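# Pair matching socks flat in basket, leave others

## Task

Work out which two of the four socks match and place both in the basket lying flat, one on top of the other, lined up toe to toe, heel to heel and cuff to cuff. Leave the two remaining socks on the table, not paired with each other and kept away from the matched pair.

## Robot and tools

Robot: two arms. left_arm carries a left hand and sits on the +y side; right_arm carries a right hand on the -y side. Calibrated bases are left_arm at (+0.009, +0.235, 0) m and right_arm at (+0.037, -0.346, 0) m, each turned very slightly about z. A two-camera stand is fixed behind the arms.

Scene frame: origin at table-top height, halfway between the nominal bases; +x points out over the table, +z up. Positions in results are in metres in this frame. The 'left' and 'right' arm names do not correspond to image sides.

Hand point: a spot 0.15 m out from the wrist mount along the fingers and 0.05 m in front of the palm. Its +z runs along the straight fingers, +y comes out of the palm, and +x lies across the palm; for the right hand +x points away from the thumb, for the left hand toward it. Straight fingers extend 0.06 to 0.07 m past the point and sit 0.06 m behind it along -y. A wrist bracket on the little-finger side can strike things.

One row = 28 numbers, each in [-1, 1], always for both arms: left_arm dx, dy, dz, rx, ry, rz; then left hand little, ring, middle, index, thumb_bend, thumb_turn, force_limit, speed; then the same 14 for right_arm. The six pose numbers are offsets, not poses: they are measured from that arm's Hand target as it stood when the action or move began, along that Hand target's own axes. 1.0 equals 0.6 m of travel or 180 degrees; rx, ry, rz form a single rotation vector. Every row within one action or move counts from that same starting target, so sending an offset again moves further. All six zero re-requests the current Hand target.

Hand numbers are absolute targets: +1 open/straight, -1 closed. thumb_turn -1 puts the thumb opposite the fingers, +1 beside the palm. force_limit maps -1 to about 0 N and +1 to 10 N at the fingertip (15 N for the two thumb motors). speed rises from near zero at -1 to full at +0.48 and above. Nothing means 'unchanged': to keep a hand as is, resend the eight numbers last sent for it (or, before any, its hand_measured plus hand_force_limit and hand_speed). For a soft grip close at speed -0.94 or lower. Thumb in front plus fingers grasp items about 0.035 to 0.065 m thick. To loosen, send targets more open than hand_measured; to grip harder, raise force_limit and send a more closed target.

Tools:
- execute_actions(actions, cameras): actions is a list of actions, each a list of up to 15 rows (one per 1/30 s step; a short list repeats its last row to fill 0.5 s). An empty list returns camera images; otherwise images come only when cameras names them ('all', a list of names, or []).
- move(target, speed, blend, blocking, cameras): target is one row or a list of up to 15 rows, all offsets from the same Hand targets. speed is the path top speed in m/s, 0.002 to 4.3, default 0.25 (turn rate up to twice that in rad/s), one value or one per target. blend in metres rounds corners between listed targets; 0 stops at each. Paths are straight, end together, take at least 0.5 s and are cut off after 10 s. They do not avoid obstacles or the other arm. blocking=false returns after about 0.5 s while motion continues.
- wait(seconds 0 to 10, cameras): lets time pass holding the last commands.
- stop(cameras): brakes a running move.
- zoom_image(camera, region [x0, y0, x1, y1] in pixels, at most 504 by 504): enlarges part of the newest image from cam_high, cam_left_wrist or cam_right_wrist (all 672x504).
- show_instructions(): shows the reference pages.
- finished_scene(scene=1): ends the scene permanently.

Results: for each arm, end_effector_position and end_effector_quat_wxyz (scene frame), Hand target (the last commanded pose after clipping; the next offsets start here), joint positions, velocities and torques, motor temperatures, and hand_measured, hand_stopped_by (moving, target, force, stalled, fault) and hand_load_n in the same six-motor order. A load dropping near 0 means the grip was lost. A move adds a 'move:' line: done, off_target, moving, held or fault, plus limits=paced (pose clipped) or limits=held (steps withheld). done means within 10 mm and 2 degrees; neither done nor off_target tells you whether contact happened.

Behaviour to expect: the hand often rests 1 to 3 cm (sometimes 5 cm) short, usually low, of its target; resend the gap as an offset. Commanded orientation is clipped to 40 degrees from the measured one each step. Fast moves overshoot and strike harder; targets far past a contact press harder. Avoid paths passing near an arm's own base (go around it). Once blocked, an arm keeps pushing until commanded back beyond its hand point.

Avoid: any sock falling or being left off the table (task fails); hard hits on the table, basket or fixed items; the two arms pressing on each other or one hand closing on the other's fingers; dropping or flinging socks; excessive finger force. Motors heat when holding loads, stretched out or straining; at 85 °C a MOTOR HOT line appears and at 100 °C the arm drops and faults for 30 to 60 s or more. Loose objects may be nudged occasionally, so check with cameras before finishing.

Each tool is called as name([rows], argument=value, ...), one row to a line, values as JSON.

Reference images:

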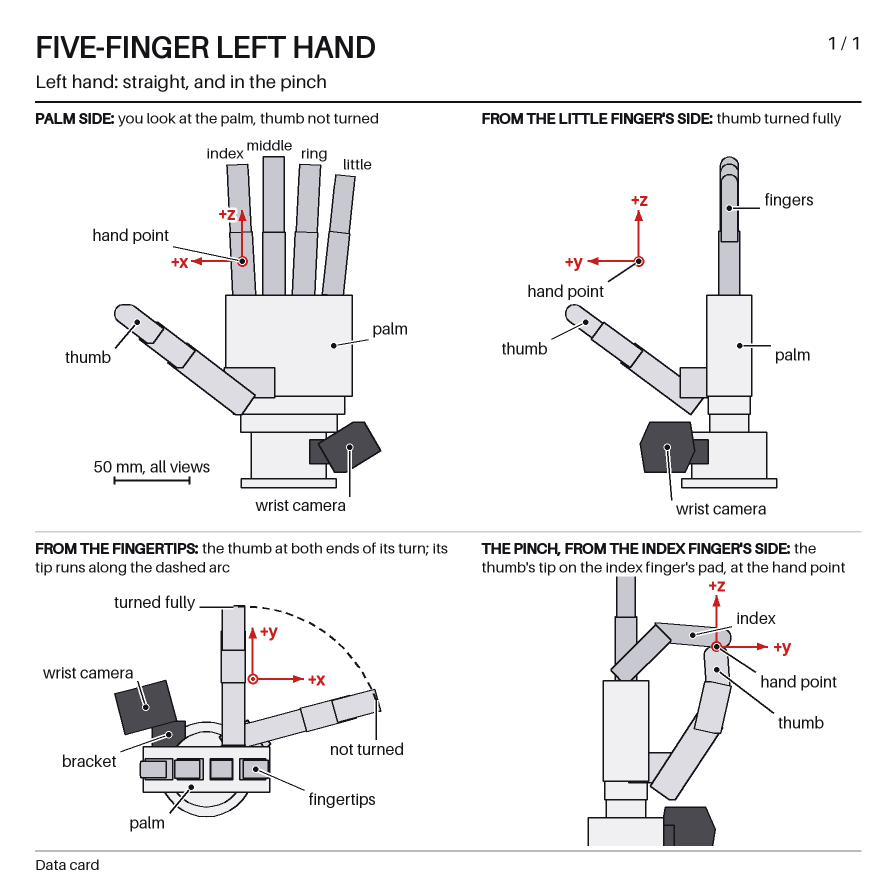

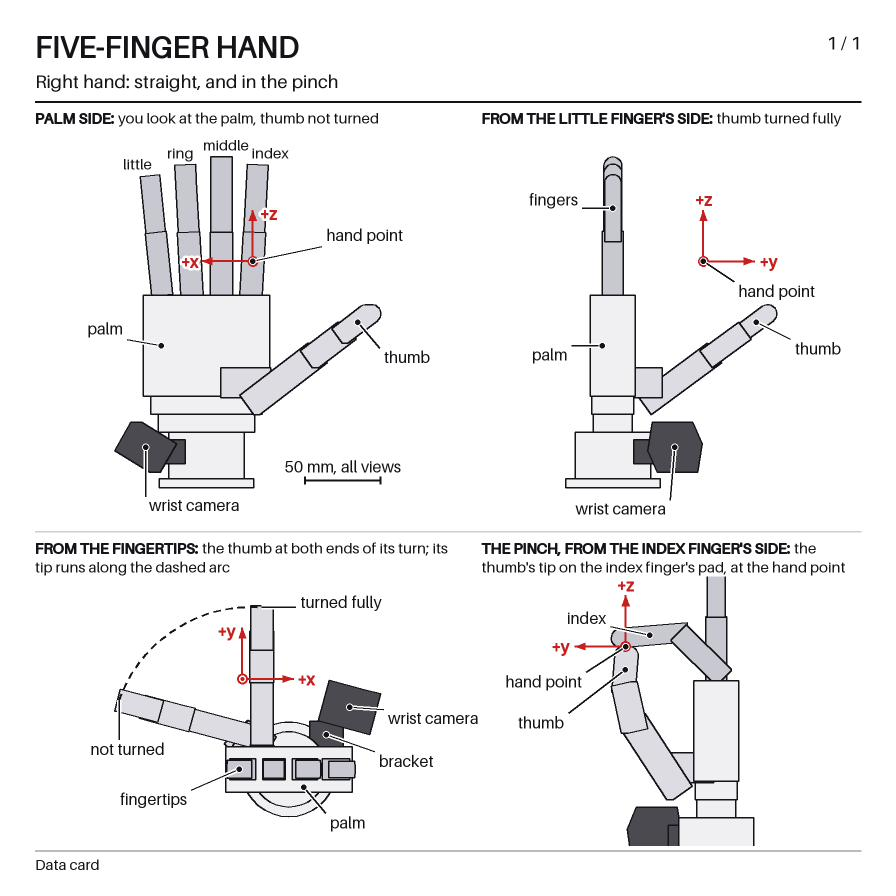

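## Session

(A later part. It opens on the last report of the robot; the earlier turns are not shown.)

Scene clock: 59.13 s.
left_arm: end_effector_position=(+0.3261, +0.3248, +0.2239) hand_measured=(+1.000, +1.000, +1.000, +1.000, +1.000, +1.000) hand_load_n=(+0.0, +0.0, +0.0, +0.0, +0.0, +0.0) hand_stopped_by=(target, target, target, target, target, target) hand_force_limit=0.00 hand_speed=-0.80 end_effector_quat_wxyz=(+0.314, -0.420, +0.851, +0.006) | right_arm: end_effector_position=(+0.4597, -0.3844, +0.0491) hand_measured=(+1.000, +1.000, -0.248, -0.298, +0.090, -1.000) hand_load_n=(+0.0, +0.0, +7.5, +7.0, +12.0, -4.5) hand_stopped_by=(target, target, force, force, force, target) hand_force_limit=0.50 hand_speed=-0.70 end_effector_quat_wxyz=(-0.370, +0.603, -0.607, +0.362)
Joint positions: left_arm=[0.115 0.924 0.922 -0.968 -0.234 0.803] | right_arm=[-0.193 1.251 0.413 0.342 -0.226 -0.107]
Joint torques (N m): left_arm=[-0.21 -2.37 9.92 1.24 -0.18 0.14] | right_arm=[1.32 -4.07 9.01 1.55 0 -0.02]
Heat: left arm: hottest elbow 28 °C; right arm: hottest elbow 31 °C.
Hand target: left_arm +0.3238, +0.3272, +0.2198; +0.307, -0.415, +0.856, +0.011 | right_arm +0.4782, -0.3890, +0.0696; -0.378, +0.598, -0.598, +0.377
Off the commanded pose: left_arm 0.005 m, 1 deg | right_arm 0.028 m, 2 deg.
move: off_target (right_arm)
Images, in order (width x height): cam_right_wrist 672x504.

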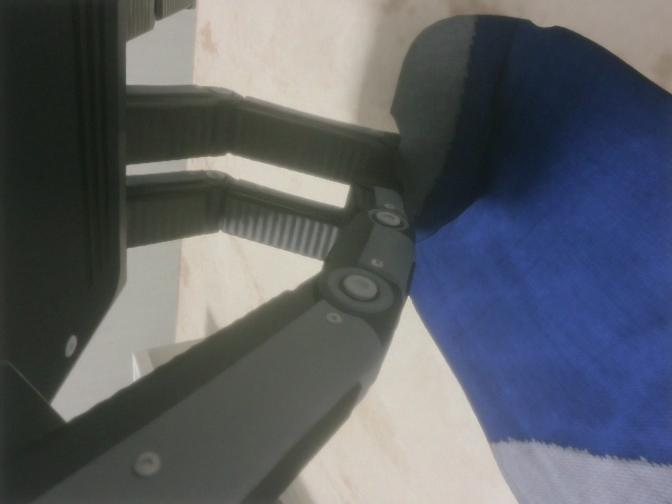

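move(target=[0,0,0,0,0,0,1,1,1,1,1,1,0,-0.8, 0,-0.12,-0.055,0,0,0,1,1,-0.5,-0.5,0.0,-1,0.5,-0.7], cameras=["cam_right_wrist","cam_high"], speed=0.06)

zoom_image(camera="cam_high", region=[210, 50, 370, 190])

Scene clock: 61.03 s.
left_arm: end_effector_position=(+0.3261, +0.3248, +0.2239) hand_measured=(+1.000, +1.000, +1.000, +1.000, +1.000, +1.000) hand_load_n=(+0.0, +0.0, +0.0, +0.0, +0.0, +0.0) hand_stopped_by=(target, target, target, target, target, target) hand_force_limit=0.00 hand_speed=-0.80 end_effector_quat_wxyz=(+0.314, -0.420, +0.851, +0.006) | right_arm: end_effector_position=(+0.4621, -0.3852, +0.1205) hand_measured=(+1.000, +1.000, -0.248, -0.298, +0.090, -1.000) hand_load_n=(+0.0, +0.0, +7.5, +7.0, +12.0, -5.0) hand_stopped_by=(target, target, force, force, force, target) hand_force_limit=0.50 hand_speed=-0.70 end_effector_quat_wxyz=(-0.368, +0.604, -0.609, +0.359)
Joint positions: left_arm=[0.115 0.924 0.922 -0.968 -0.234 0.803] | right_arm=[-0.193 1.065 0.532 0.029 -0.225 -0.107]
Joint torques (N m): left_arm=[0.15 -2.49 10.03 1.33 -0.17 0.17] | right_arm=[0.73 -2.9 11.19 1.69 -0.06 -0.01]
Heat: left arm: hottest elbow 28 °C; right arm: hottest elbow 31 °C.
Hand target: left_arm +0.3238, +0.3272, +0.2198; +0.307, -0.415, +0.856, +0.011 | right_arm +0.4794, -0.3890, +0.1489; -0.378, +0.598, -0.598, +0.377
Off the commanded pose: left_arm 0.005 m, 1 deg | right_arm 0.033 m, 3 deg.
move: off_target (right_arm)
Images, in order (width x height): cam_high 672x504, cam_right_wrist 672x504.

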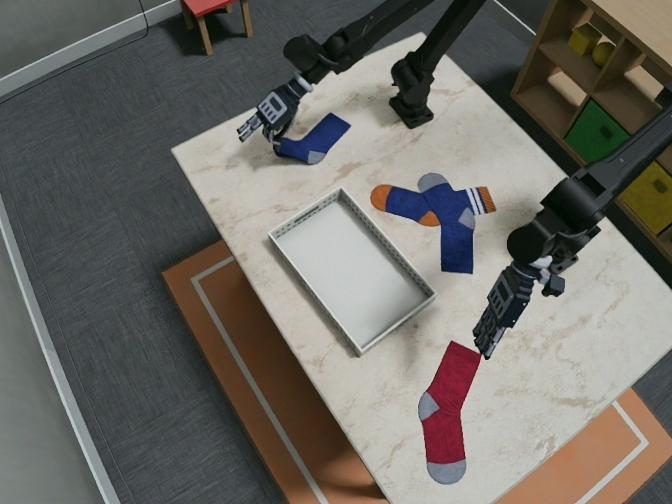

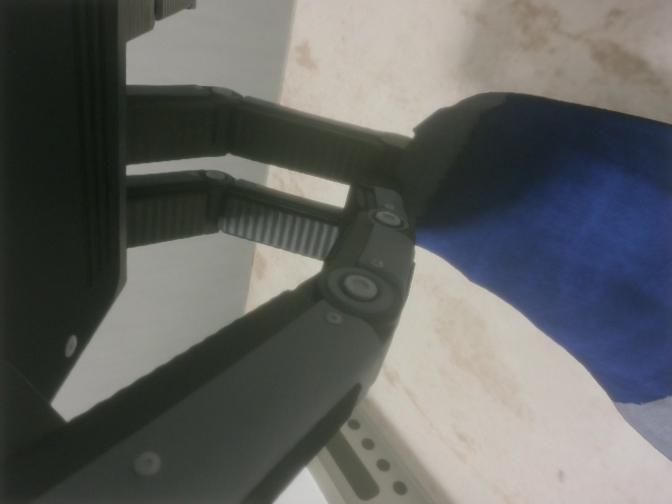

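Scaled by 3.150.

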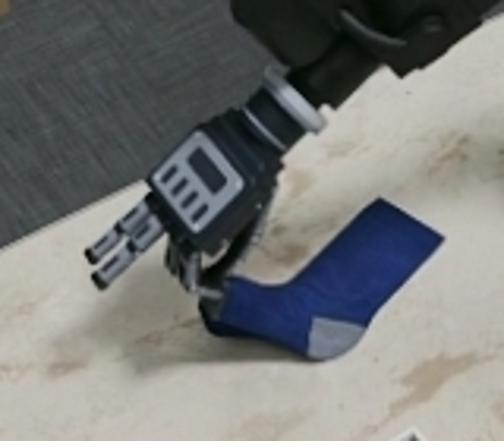

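move(target=[0,0,0,0,0,0,1,1,1,1,1,1,0,-0.8, 0,-0.29,-0.134,0,0,0,1,1,-0.5,-0.5,0.0,-1,0.5,-0.7], cameras=["cam_right_wrist","cam_high"], speed=0.07)

Scene clock: 64.33 s.
left_arm: end_effector_position=(+0.3261, +0.3248, +0.2239) hand_measured=(+1.000, +1.000, +1.000, +1.000, +1.000, +1.000) hand_load_n=(+0.0, +0.0, +0.0, +0.0, +0.0, +0.0) hand_stopped_by=(target, target, target, target, target, target) hand_force_limit=0.00 hand_speed=-0.80 end_effector_quat_wxyz=(+0.314, -0.420, +0.851, +0.006) | right_arm: end_effector_position=(+0.4745, -0.3886, +0.3076) hand_measured=(+1.000, +1.000, -0.248, -0.298, +0.090, -1.000) hand_load_n=(+0.0, -0.5, +7.5, +7.0, +12.0, -5.0) hand_stopped_by=(target, target, force, force, force, target) hand_force_limit=0.50 hand_speed=-0.70 end_effector_quat_wxyz=(-0.367, +0.604, -0.609, +0.359)
Joint positions: left_arm=[0.115 0.924 0.922 -0.968 -0.234 0.803] | right_arm=[-0.193 0.953 0.977 -0.53 -0.223 -0.107]
Joint torques (N m): left_arm=[-0.15 -2.84 9.92 1.25 -0.14 0.15] | right_arm=[1.49 -2.84 12.68 1.73 -0.02 0]
Heat: left arm: hottest elbow 28 °C; right arm: hottest elbow 32 °C.
Hand target: left_arm +0.3238, +0.3272, +0.2198; +0.307, -0.415, +0.856, +0.011 | right_arm +0.4818, -0.3891, +0.3407; -0.378, +0.598, -0.598, +0.377
Off the commanded pose: left_arm 0.005 m, 1 deg | right_arm 0.034 m, 3 deg.
move: off_target (right_arm)
Images, in order (width x height): cam_high 672x504, cam_right_wrist 672x504.

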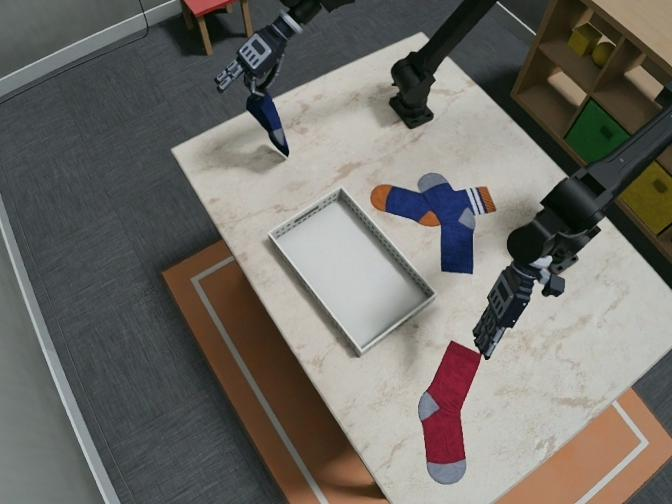

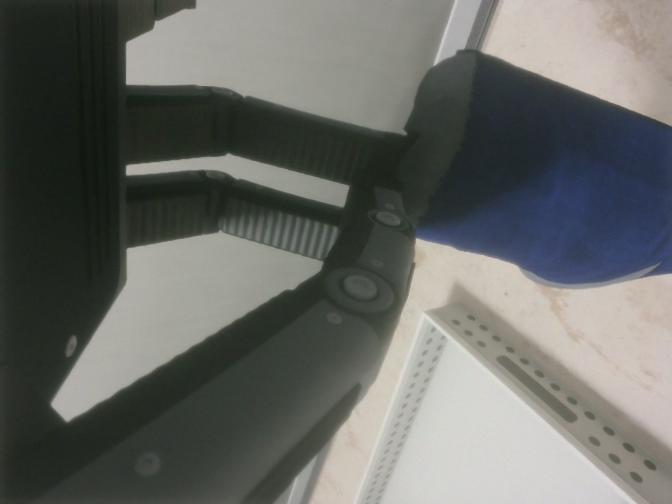

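zoom_image(camera="cam_high", region=[200, 0, 340, 180])

Scaled by 2.800.

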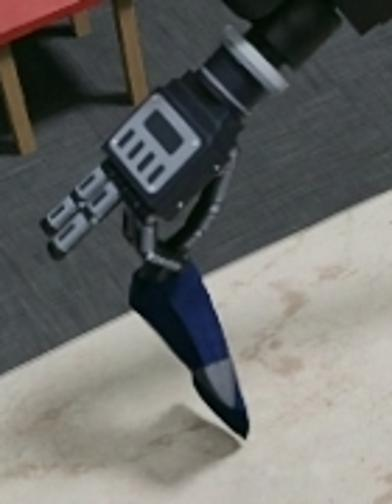

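move(target=[-0.1188,0.1273,-0.1233,0,0,0,1,1,1,1,1,1,0,-0.8, -0.4317,-0.0982,0.051,-0.0593,-0.4678,-0.3011,1,1,-0.5,-0.5,0.0,-1,0.5,-0.7], cameras=["all"], speed=0.12)

Scene clock: 73.43 s.
left_arm: end_effector_position=(+0.2545, +0.3991, +0.2626) hand_measured=(+1.000, +1.000, +1.000, +1.000, +1.000, +1.000) hand_load_n=(+0.0, +0.0, +0.0, +0.0, +0.0, +0.0) hand_stopped_by=(target, target, target, target, target, target) hand_force_limit=0.00 hand_speed=-0.80 end_effector_quat_wxyz=(+0.271, -0.423, +0.864, +0.009) | right_arm: end_effector_position=(+0.5297, -0.1349, +0.3631) hand_measured=(+1.000, +1.000, -0.248, -0.298, +0.090, -1.000) hand_load_n=(+0.0, +0.0, +7.5, +7.0, +12.0, -5.0) hand_stopped_by=(target, target, force, force, force, target) hand_force_limit=0.50 hand_speed=-0.70 end_effector_quat_wxyz=(-0.430, +0.902, +0.037, +0.006)
Joint positions: left_arm=[0.479 0.846 1.004 -1.179 -0.026 1.107] | right_arm=[0.245 1.744 2.047 -1.675 -0.872 -1.369]
Joint torques (N m): left_arm=[0.32 -2.32 16.58 1.32 -0.05 0.17] | right_arm=[1.9 -9.58 11.07 0.17 -0.88 -0.12]
Motor temperatures (°C): left_arm=[24 25 30 28 25 24] | right_arm=[24 24 33 24 24 25]
Heat: left arm: hottest elbow 30 °C; right arm: hottest elbow 33 °C.
Hand target: left_arm +0.2639, +0.4073, +0.2999; +0.307, -0.416, +0.856, +0.011 | right_arm +0.5345, -0.1300, +0.3806; -0.421, +0.903, +0.079, -0.037
Off the commanded pose: left_arm 0.039 m, 4 deg | right_arm 0.019 m, 7 deg.
joint sent to its limit (right arm) — joint 4 (wrist pitch), lower limit. The joint targets are off in orientation, not in position.
move: off_target (left_arm, right_arm)

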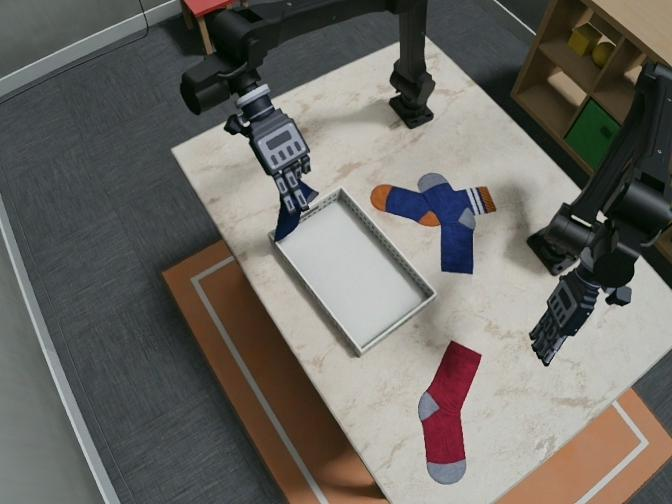

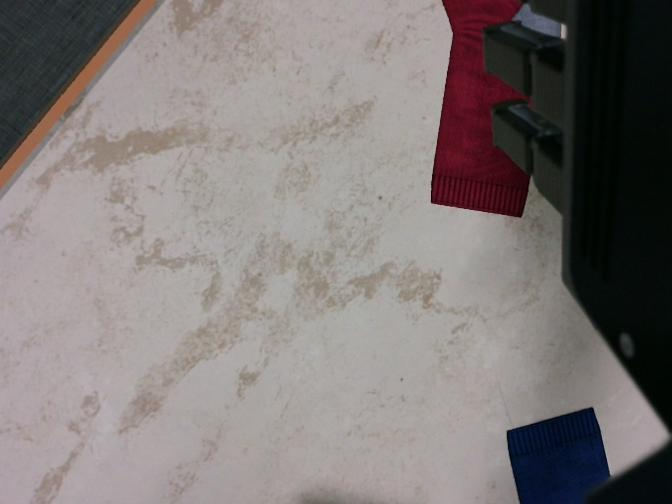

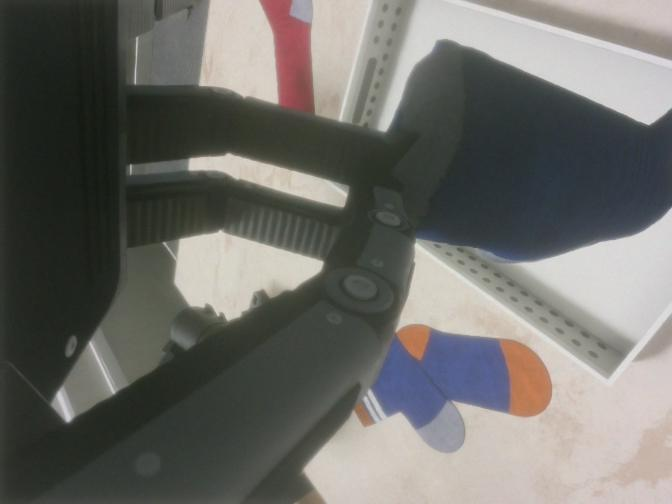

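move(target=[-0.06,-0.2678,0.0765,0.2607,0.2013,-0.0408,1,1,1,1,1,1,0,-0.8, 0,0,0,0,0,0,1,1,-0.5,-0.5,0.0,-1,0.5,-0.7], cameras=["all"], speed=0.2)

Scene clock: 89.07 s.
left_arm: end_effector_position=(+0.4077, +0.3298, +0.2934) hand_measured=(+1.000, +1.000, +1.000, +1.000, +1.000, +1.000) hand_load_n=(+0.0, +0.0, +0.0, +0.5, +0.0, +0.0) hand_stopped_by=(target, target, target, target, target, target) hand_force_limit=0.00 hand_speed=-0.80 end_effector_quat_wxyz=(+0.139, -0.317, +0.809, -0.476) | right_arm: end_effector_position=(+0.5298, -0.1349, +0.3631) hand_measured=(+1.000, +1.000, -0.248, -0.298, +0.090, -1.000) hand_load_n=(+0.0, -0.5, +7.5, +7.0, +12.0, -4.5) hand_stopped_by=(target, target, force, force, force, target) hand_force_limit=0.50 hand_speed=-0.70 end_effector_quat_wxyz=(-0.430, +0.902, +0.037, +0.007)
Joint positions: left_arm=[0.626 1.388 1.387 -1.45 1.034 1.343] | right_arm=[0.245 1.744 2.047 -1.675 -0.872 -1.37]
Joint torques (N m): left_arm=[0.44 -7.71 15.6 0.44 0.67 0.12] | right_arm=[1.44 -9.82 11.18 0.28 -0.93 -0.11]
Heat: left arm: hottest elbow 33 °C; right arm: hottest elbow 33 °C.
Hand target: left_arm +0.4199, +0.3401, +0.3199; +0.171, -0.296, +0.814, -0.470 | right_arm +0.5345, -0.1300, +0.3806; -0.421, +0.903, +0.079, -0.037
Off the commanded pose: left_arm 0.031 m, 4 deg | right_arm 0.019 m, 7 deg.
joint sent to its limit (right arm) — joint 4 (wrist pitch), lower limit. The joint targets are off in orientation, not in position.
move: off_target (left_arm, right_arm)

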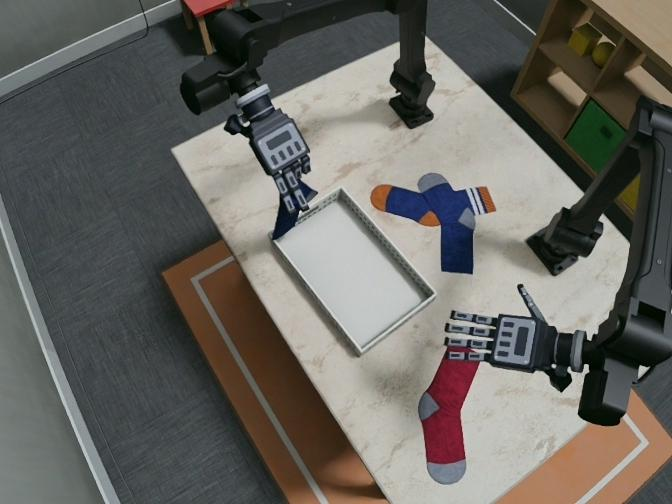

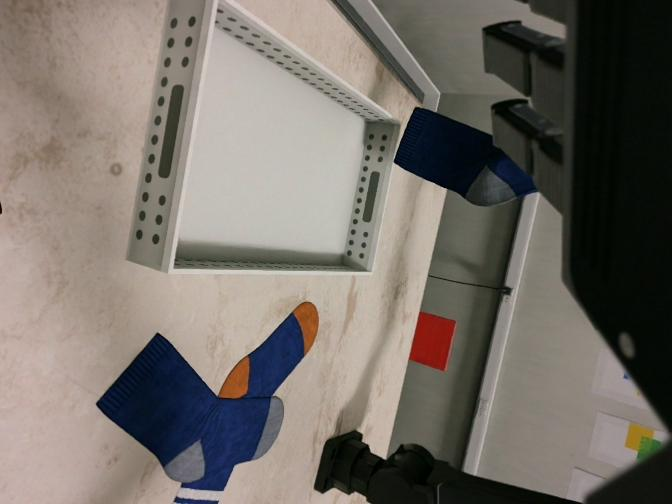

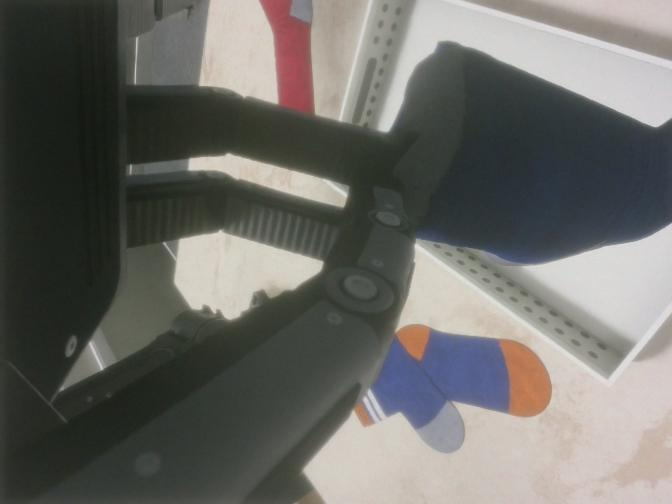

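zoom_image(camera="cam_high", region=[220, 100, 380, 270])

zoom_image(camera="cam_left_wrist", region=[340, 80, 600, 280])

Scaled by 2.965.

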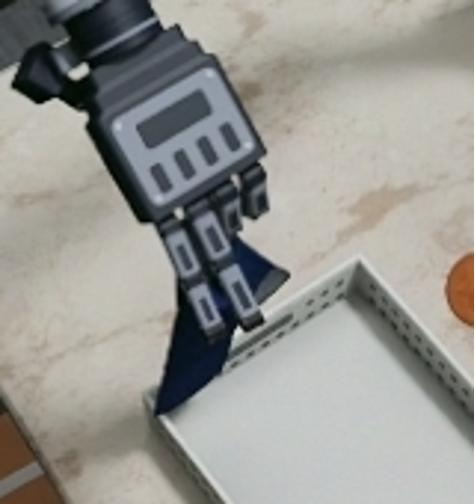

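Scaled by 1.938.

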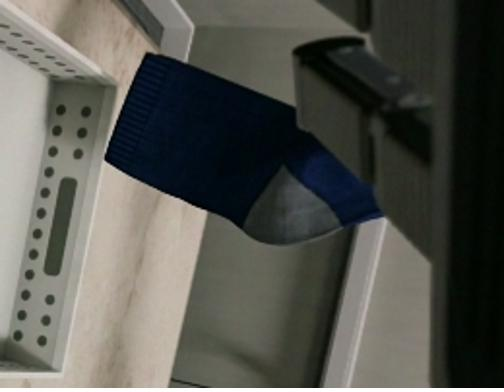

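move(target=[0,0,0,0,0,0,1,1,1,1,1,1,0,-0.8, -0.0907,-0.0447,0.105,0,0,0,1,1,-0.5,-0.5,0.0,-1,0.5,-0.7], cameras=["all"], speed=0.1)

Scene clock: 91.27 s.
left_arm: end_effector_position=(+0.4077, +0.3298, +0.2934) hand_measured=(+1.000, +1.000, +1.000, +1.000, +1.000, +1.000) hand_load_n=(+0.0, +0.0, +0.0, +0.0, +0.0, +0.0) hand_stopped_by=(target, target, target, target, target, target) hand_force_limit=0.00 hand_speed=-0.80 end_effector_quat_wxyz=(+0.139, -0.316, +0.809, -0.476) | right_arm: end_effector_position=(+0.4713, -0.0757, +0.3497) hand_measured=(+1.000, +1.000, -0.248, -0.298, +0.090, -1.000) hand_load_n=(+0.0, +0.0, +7.5, +7.0, +12.0, -4.5) hand_stopped_by=(target, target, force, force, force, target) hand_force_limit=0.50 hand_speed=-0.70 end_effector_quat_wxyz=(-0.418, +0.904, +0.075, -0.052)
Joint positions: left_arm=[0.626 1.388 1.387 -1.45 1.034 1.343] | right_arm=[0.389 1.699 1.953 -1.675 -0.859 -1.334]
Joint torques (N m): left_arm=[-0.62 -7.65 15.65 0.39 0.69 0.13] | right_arm=[1.03 -10.99 7.3 1.29 -0.69 0.06]
Heat: left arm: hottest elbow 33 °C; right arm: hottest elbow 33 °C.
Hand target: left_arm +0.4199, +0.3401, +0.3199; +0.171, -0.296, +0.814, -0.470 | right_arm +0.4696, -0.0750, +0.3606; -0.421, +0.903, +0.079, -0.037
Off the commanded pose: left_arm 0.031 m, 4 deg | right_arm 0.011 m, 2 deg.
move: off_target (left_arm, right_arm)

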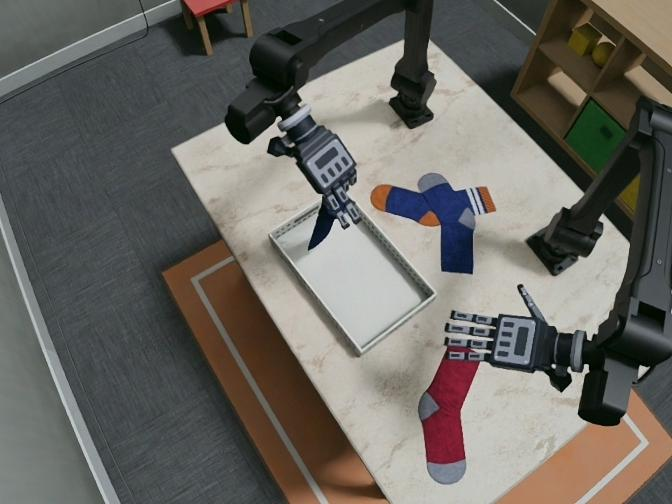

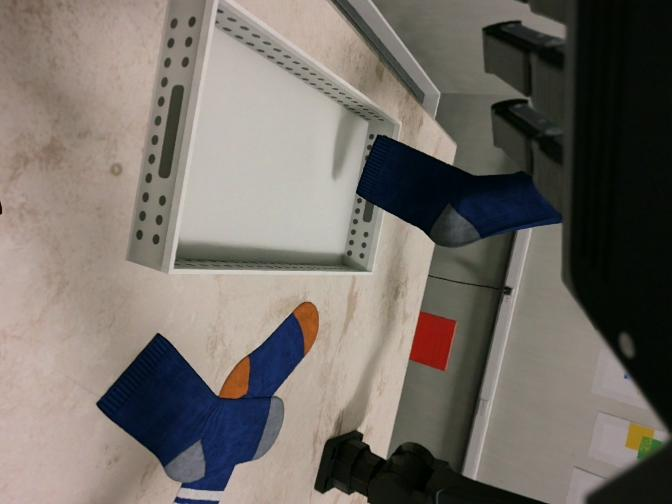

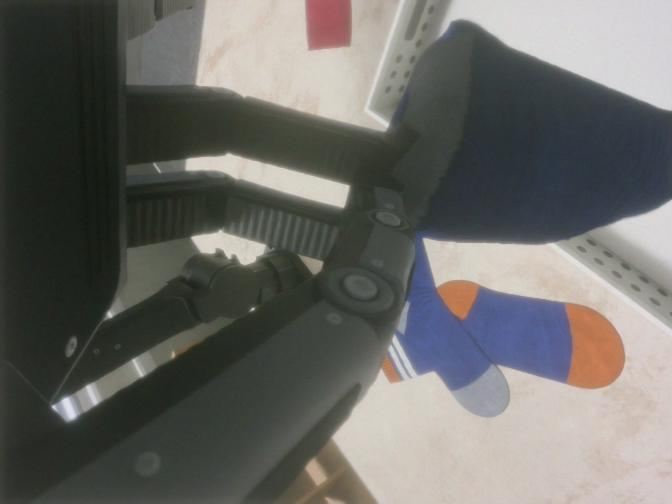

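move(target=[0,0,0,0,0,0,1,1,1,1,1,1,0,-0.8, -0.0622,0.1207,-0.0258,0,0,0,1,1,-0.5,-0.5,0.0,-1,0.5,-0.7], cameras=["cam_high","cam_left_wrist"], speed=0.1)

Scene clock: 93.43 s.
left_arm: end_effector_position=(+0.4077, +0.3298, +0.2934) hand_measured=(+1.000, +1.000, +1.000, +1.000, +1.000, +1.000) hand_load_n=(+0.0, +0.0, +0.0, +0.0, +0.0, +0.0) hand_stopped_by=(target, target, target, target, target, target) hand_force_limit=0.00 hand_speed=-0.80 end_effector_quat_wxyz=(+0.139, -0.316, +0.809, -0.476) | right_arm: end_effector_position=(+0.4408, -0.1376, +0.3058) hand_measured=(+1.000, +1.000, -0.248, -0.298, +0.090, -1.000) hand_load_n=(+0.0, +0.0, +7.5, +7.0, +12.0, -4.5) hand_stopped_by=(target, target, force, force, force, target) hand_force_limit=0.50 hand_speed=-0.70 end_effector_quat_wxyz=(-0.416, +0.905, +0.068, -0.057)
Joint positions: left_arm=[0.626 1.388 1.387 -1.45 1.034 1.343] | right_arm=[0.286 1.577 1.685 -1.655 -0.865 -1.478]
Joint torques (N m): left_arm=[0.32 -6.83 15.51 0.32 0.73 0.1] | right_arm=[0.79 -9.93 7.34 0.94 -1.01 -0.1]
Heat: left arm: hottest elbow 33 °C; right arm: hottest elbow 33 °C.
Hand target: left_arm +0.4199, +0.3401, +0.3199; +0.171, -0.296, +0.814, -0.470 | right_arm +0.4429, -0.1391, +0.3152; -0.421, +0.903, +0.079, -0.037
Off the commanded pose: left_arm 0.031 m, 4 deg | right_arm 0.010 m, 3 deg.
move: off_target (left_arm, right_arm)
Images, in order (width x height): cam_high 672x504, cam_left_wrist 672x504.

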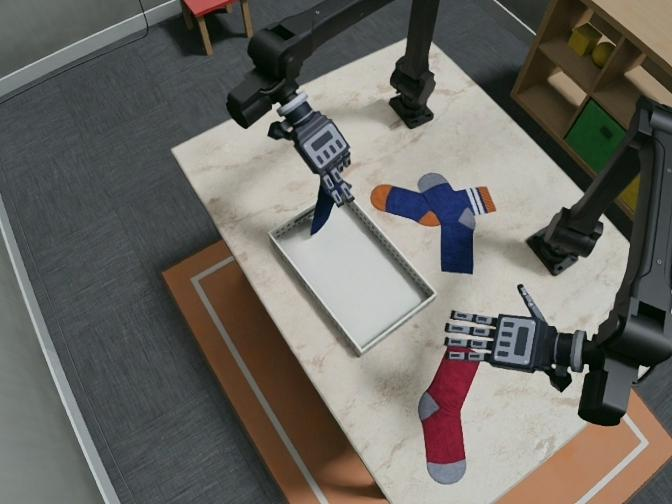

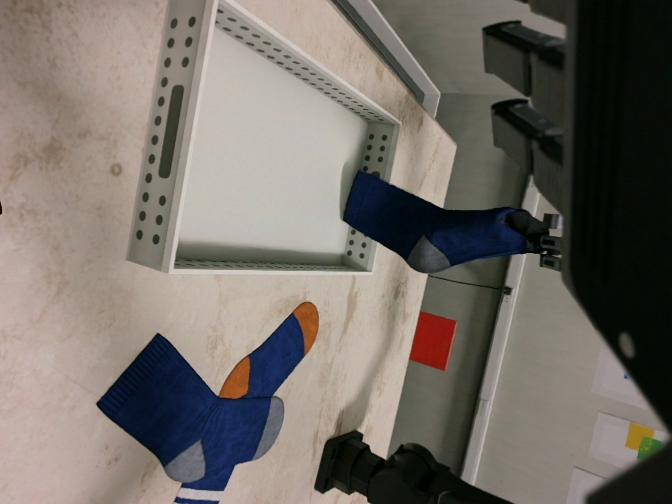

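move(target=[0,0,0,0,0,0,1,1,1,1,1,1,0,-0.8, 0,0.0702,0.0589,0,0,0,1,1,-0.5,-0.5,0.0,-1,0.5,-0.7], cameras=["cam_high","cam_left_wrist"], speed=0.08)

Scene clock: 95.47 s.
left_arm: end_effector_position=(+0.4077, +0.3298, +0.2934) hand_measured=(+1.000, +1.000, +1.000, +1.000, +1.000, +1.000) hand_load_n=(-0.5, +0.0, +0.0, +0.0, +0.0, -0.5) hand_stopped_by=(target, target, target, target, target, target) hand_force_limit=0.00 hand_speed=-0.80 end_effector_quat_wxyz=(+0.139, -0.316, +0.809, -0.476) | right_arm: end_effector_position=(+0.4390, -0.1380, +0.2505) hand_measured=(+1.000, +1.000, -0.248, -0.298, +0.090, -1.000) hand_load_n=(+0.0, +0.0, +7.5, +7.0, +12.0, -5.0) hand_stopped_by=(target, target, force, force, force, target) hand_force_limit=0.50 hand_speed=-0.70 end_effector_quat_wxyz=(-0.416, +0.905, +0.068, -0.058)
Joint positions: left_arm=[0.626 1.388 1.387 -1.45 1.034 1.343] | right_arm=[0.286 1.568 1.529 -1.51 -0.866 -1.48]
Joint torques (N m): left_arm=[0.26 -7.59 15.66 0.51 0.72 0.13] | right_arm=[0.56 -9.64 7.58 1.07 -0.94 -0.11]
Heat: left arm: hottest elbow 33 °C; right arm: hottest elbow 34 °C.
Hand target: left_arm +0.4199, +0.3401, +0.3199; +0.171, -0.296, +0.814, -0.470 | right_arm +0.4429, -0.1391, +0.2602; -0.421, +0.903, +0.079, -0.037
Off the commanded pose: left_arm 0.031 m, 4 deg | right_arm 0.011 m, 3 deg.
move: off_target (left_arm, right_arm)
Images, in order (width x height): cam_high 672x504, cam_left_wrist 672x504.

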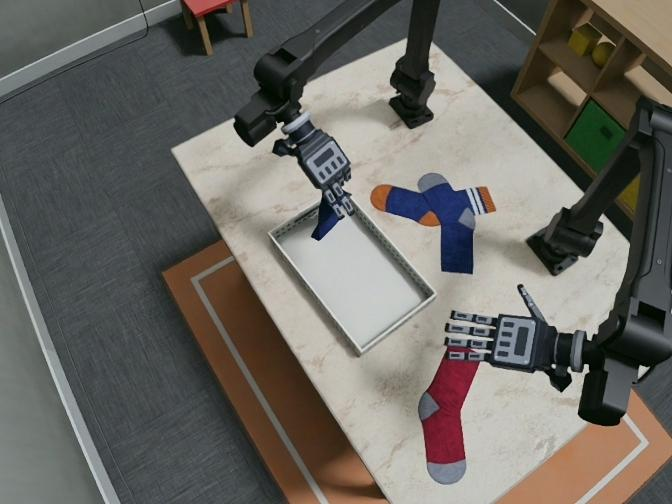

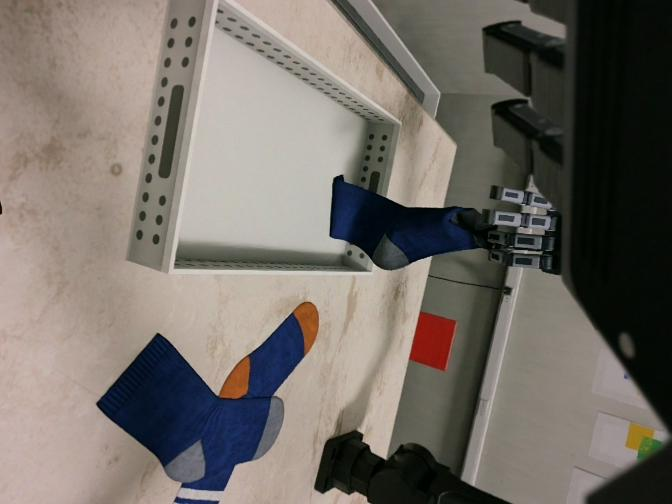

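move([
  [0,0,0,0,0,0,1,1,1,1,1,1,0,-0.8, 0.0076,-0.0642,0.1283,0,0,0,1,1,-0.5,-0.5,0.0,-1,0.5,-0.7],
  [0,0,0,0,0,0,1,1,1,1,1,1,0,-0.8, 0.0142,-0.0883,0.2662,0,0,0,1,1,-0.5,-0.5,0.0,-1,0.5,-0.7],
  [0,0,0,0,0,0,1,1,1,1,1,1,0,-0.8, 0.0192,-0.0628,0.4067,0,0,0,1,1,-0.5,-0.5,0.0,-1,0.5,-0.7],
], cameras=["cam_high","cam_left_wrist","cam_right_wrist"], speed=0.08, blend=[0.02,0.02,0])

Scene clock: 99.87 s.
left_arm: end_effector_position=(+0.4077, +0.3298, +0.2934) hand_measured=(+1.000, +1.000, +1.000, +1.000, +1.000, +1.000) hand_load_n=(+0.0, +0.0, +0.0, +0.0, +0.0, +0.0) hand_stopped_by=(target, target, target, target, target, target) hand_force_limit=0.00 hand_speed=-0.80 end_effector_quat_wxyz=(+0.139, -0.316, +0.809, -0.476) | right_arm: end_effector_position=(+0.4159, +0.0647, +0.1310) hand_measured=(+1.000, +1.000, -0.248, -0.298, +0.090, -1.000) hand_load_n=(+0.0, +0.0, +7.5, +7.0, +12.0, -5.0) hand_stopped_by=(target, target, force, force, force, target) hand_force_limit=0.50 hand_speed=-0.70 end_effector_quat_wxyz=(-0.417, +0.905, +0.078, -0.042)
Joint positions: left_arm=[0.626 1.388 1.387 -1.45 1.034 1.343] | right_arm=[0.679 1.7 1.356 -0.766 -0.76 -0.931]
Joint torques (N m): left_arm=[-0.21 -6.77 15.54 0.28 0.74 0.16] | right_arm=[1.49 -9.99 7.5 2.07 -0.57 0.11]
Heat: left arm: hottest elbow 33 °C; right arm: hottest elbow 34 °C.
Hand target: left_arm +0.4199, +0.3401, +0.3199; +0.171, -0.296, +0.814, -0.470 | right_arm +0.4177, +0.0709, +0.1321; -0.421, +0.903, +0.079, -0.037
Off the commanded pose: left_arm 0.031 m, 4 deg | right_arm 0.006 m, 1 deg.
move: off_target (left_arm)

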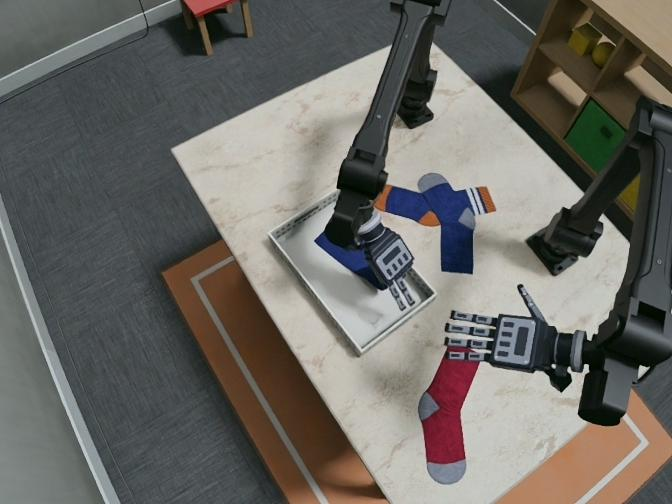

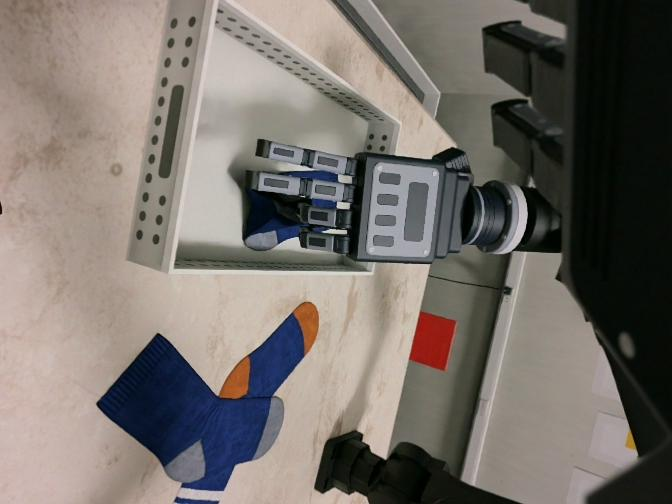

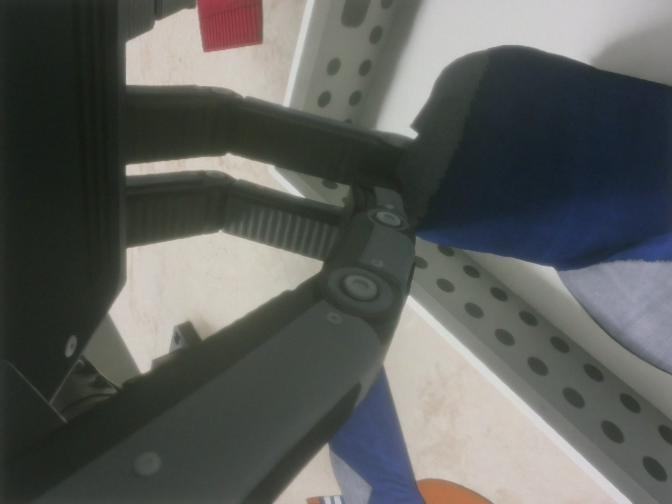

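move([
  [0,0,0,0,0,0,1,1,1,1,1,1,0,-0.8, 0,0,0,0,0,0,-0.3,-0.3,-0.5,-0.5,0.0,-1,0.5,-0.2],
  [0,0,0,0,0,0,1,1,1,1,1,1,0,-0.8, 0.0268,0.0513,0.0915,0,0,0,-0.3,-0.3,-0.5,-0.5,0.0,-1,0.5,-0.2],
  [0,0,0,0,0,0,1,1,1,1,1,1,0,-0.8, 0.0355,0.091,0.138,0,0,0,-0.3,-0.3,-0.5,-0.5,0.0,-1,0.5,-0.2],
], cameras=["cam_high","cam_left_wrist","cam_right_wrist"], speed=0.06, blend=[0,0.01,0])

Scene clock: 103.27 s.
left_arm: end_effector_position=(+0.4077, +0.3298, +0.2934) hand_measured=(+1.000, +1.000, +1.000, +1.000, +1.000, +1.000) hand_load_n=(+0.0, +0.0, +0.0, +0.0, +0.0, +0.0) hand_stopped_by=(target, target, target, target, target, target) hand_force_limit=0.00 hand_speed=-0.80 end_effector_quat_wxyz=(+0.139, -0.316, +0.809, -0.476) | right_arm: end_effector_position=(+0.4351, +0.0955, +0.0400) hand_measured=(-0.300, -0.300, -0.248, -0.298, +0.090, -1.000) hand_load_n=(+0.0, +0.0, +7.0, +6.5, +12.0, -4.5) hand_stopped_by=(target, target, force, force, force, target) hand_force_limit=0.50 hand_speed=-0.20 end_effector_quat_wxyz=(-0.419, +0.904, +0.076, -0.039)
Joint positions: left_arm=[0.626 1.388 1.387 -1.45 1.034 1.343] | right_arm=[0.704 1.873 1.336 -0.541 -0.747 -0.893]
Joint torques (N m): left_arm=[0.26 -7.77 15.54 0.28 0.76 0.11] | right_arm=[1.67 -10.4 6.68 2.11 -0.51 0.05]
Heat: left arm: hottest elbow 33 °C; right arm: hottest elbow 34 °C.
Hand target: left_arm +0.4199, +0.3401, +0.3199; +0.171, -0.296, +0.814, -0.470 | right_arm +0.4337, +0.1022, +0.0369; -0.421, +0.903, +0.079, -0.037
Off the commanded pose: left_arm 0.031 m, 4 deg | right_arm 0.008 m, 0 deg.
move: off_target (left_arm)

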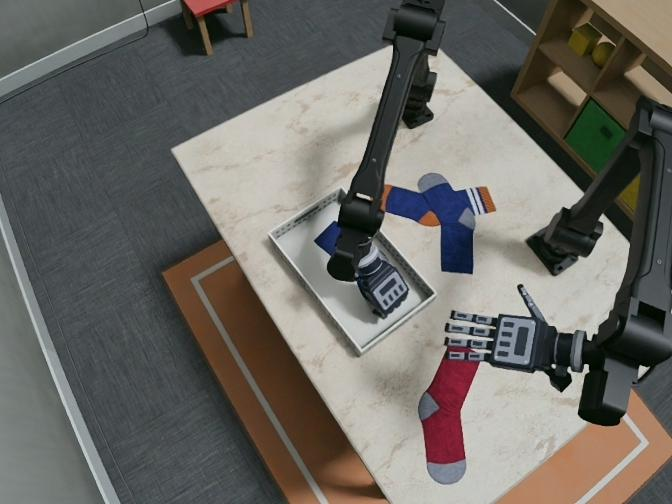

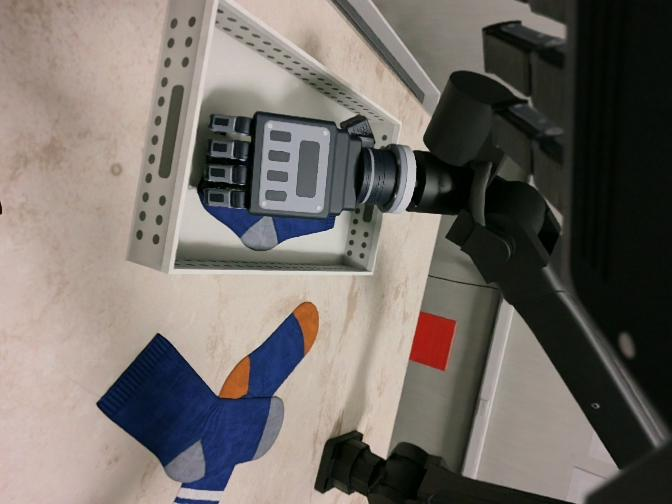

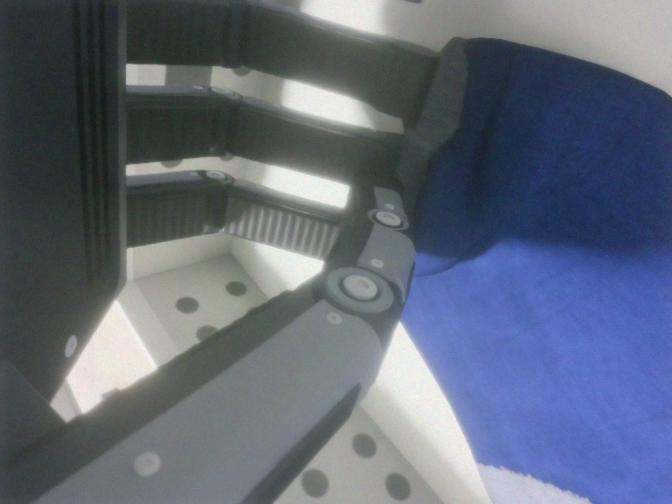

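move([
  [0,0,0,0,0,0,1,1,1,1,1,1,0,-0.8, 0,0.0077,0.0064,0,0,0,-0.3,-0.3,-0.5,-0.5,0.0,-1,0.5,-0.2],
  [0,0,0,0,0,0,1,1,1,1,1,1,0,-0.8, 0,0.0077,0.0064,0,0,0,-0.3,-0.3,-0.05,-0.05,0.4,-1,0.5,-0.4],
], cameras=["cam_left_wrist","cam_right_wrist"], speed=0.06)

Scene clock: 104.77 s.
left_arm: end_effector_position=(+0.4077, +0.3298, +0.2934) hand_measured=(+1.000, +1.000, +1.000, +1.000, +1.000, +1.000) hand_load_n=(+0.0, +0.0, +0.0, +0.0, +0.0, +0.0) hand_stopped_by=(target, target, target, target, target, target) hand_force_limit=0.00 hand_speed=-0.80 end_effector_quat_wxyz=(+0.139, -0.316, +0.809, -0.476) | right_arm: end_effector_position=(+0.4378, +0.0990, +0.0459) hand_measured=(-0.300, -0.300, -0.050, -0.050, +0.400, -1.000) hand_load_n=(+0.0, +0.0, -2.0, +0.0, +0.0, +0.0) hand_stopped_by=(target, target, target, target, target, target) hand_force_limit=0.50 hand_speed=-0.40 end_effector_quat_wxyz=(-0.427, +0.900, +0.080, -0.031)
Joint positions: left_arm=[0.626 1.388 1.387 -1.45 1.034 1.343] | right_arm=[0.704 1.864 1.335 -0.521 -0.752 -0.89]
Joint torques (N m): left_arm=[0.5 -7.3 15.56 0.51 0.71 0.11] | right_arm=[1.73 -9.29 6.31 1.66 -0.3 0.01]
Heat: left arm: hottest elbow 33 °C; right arm: hottest elbow 33 °C.
Hand target: left_arm +0.4199, +0.3401, +0.3199; +0.171, -0.296, +0.814, -0.470 | right_arm +0.4337, +0.1024, +0.0311; -0.421, +0.903, +0.079, -0.037
Off the commanded pose: left_arm 0.031 m, 4 deg | right_arm 0.016 m, 1 deg.
move: off_target (left_arm, right_arm); target 2's new numbers were sent with right_arm's hand 0.011 m and 0 deg from that target
Images, in order (width x height): cam_left_wrist 672x504, cam_right_wrist 672x504.

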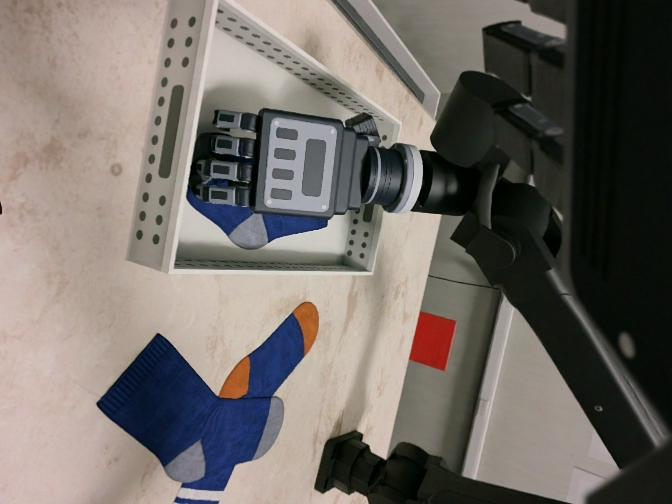

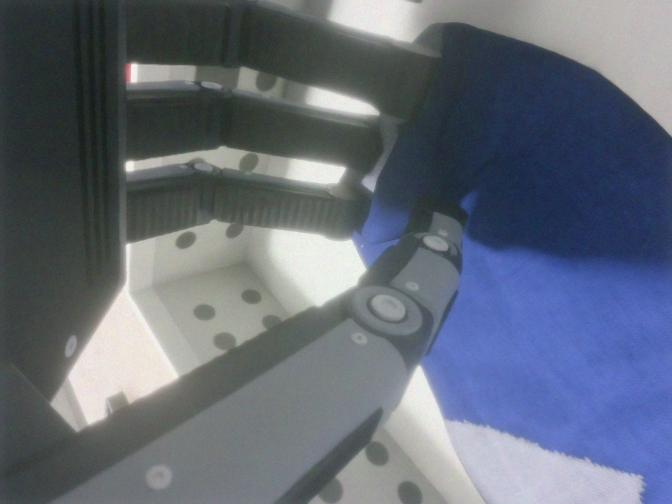

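move(target=[0,0,0,0,0,0,1,1,1,1,1,1,0,-0.8, 0,-0.1277,-0.1071,0,0,0,-0.3,-0.3,-0.05,-0.05,0.4,-1,0.5,-0.4], cameras=["cam_left_wrist","cam_right_wrist","cam_high"], speed=0.08)

Scene clock: 106.63 s.
left_arm: end_effector_position=(+0.4077, +0.3298, +0.2934) hand_measured=(+1.000, +1.000, +1.000, +1.000, +1.000, +1.000) hand_load_n=(+0.0, +0.0, -0.5, +0.0, +0.0, +0.0) hand_stopped_by=(target, target, target, target, target, target) hand_force_limit=0.00 hand_speed=-0.80 end_effector_quat_wxyz=(+0.139, -0.316, +0.809, -0.476) | right_arm: end_effector_position=(+0.4253, +0.0886, +0.1027) hand_measured=(-0.300, -0.300, -0.050, -0.050, +0.400, -1.000) hand_load_n=(+0.0, +0.0, +0.0, +0.0, +0.0, +0.0) hand_stopped_by=(target, target, target, target, target, target) hand_force_limit=0.50 hand_speed=-0.40 end_effector_quat_wxyz=(-0.409, +0.908, +0.068, -0.054)
Joint positions: left_arm=[0.626 1.388 1.387 -1.45 1.034 1.343] | right_arm=[0.704 1.791 1.404 -0.728 -0.747 -0.89]
Joint torques (N m): left_arm=[0.03 -7.41 15.53 0.38 0.75 0.13] | right_arm=[1.73 -11.46 10.8 0.59 -0.54 0.03]
Heat: left arm: hottest elbow 33 °C; right arm: hottest elbow 34 °C.
Hand target: left_arm +0.4199, +0.3401, +0.3199; +0.171, -0.296, +0.814, -0.470 | right_arm +0.4337, +0.1025, +0.1311; -0.421, +0.903, +0.079, -0.037
Off the commanded pose: left_arm 0.031 m, 4 deg | right_arm 0.033 m, 3 deg.
move: off_target (left_arm, right_arm)

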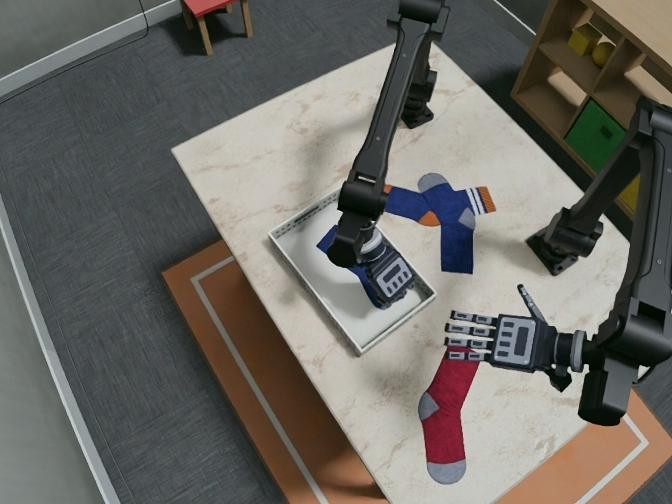

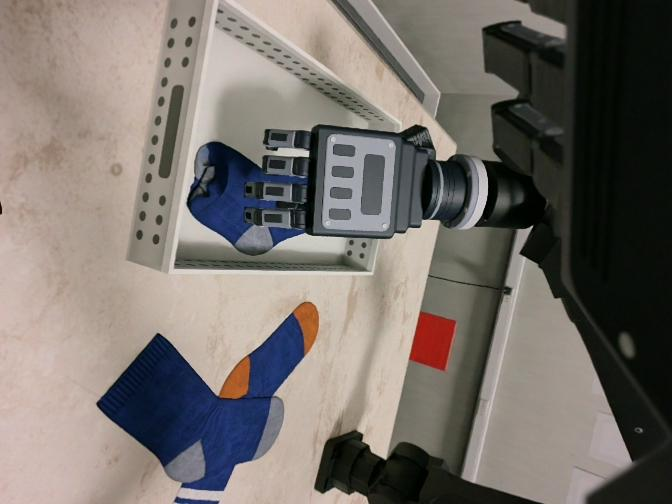

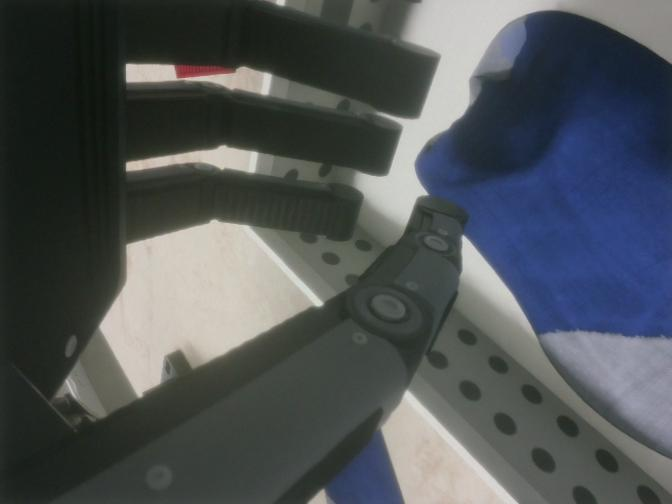

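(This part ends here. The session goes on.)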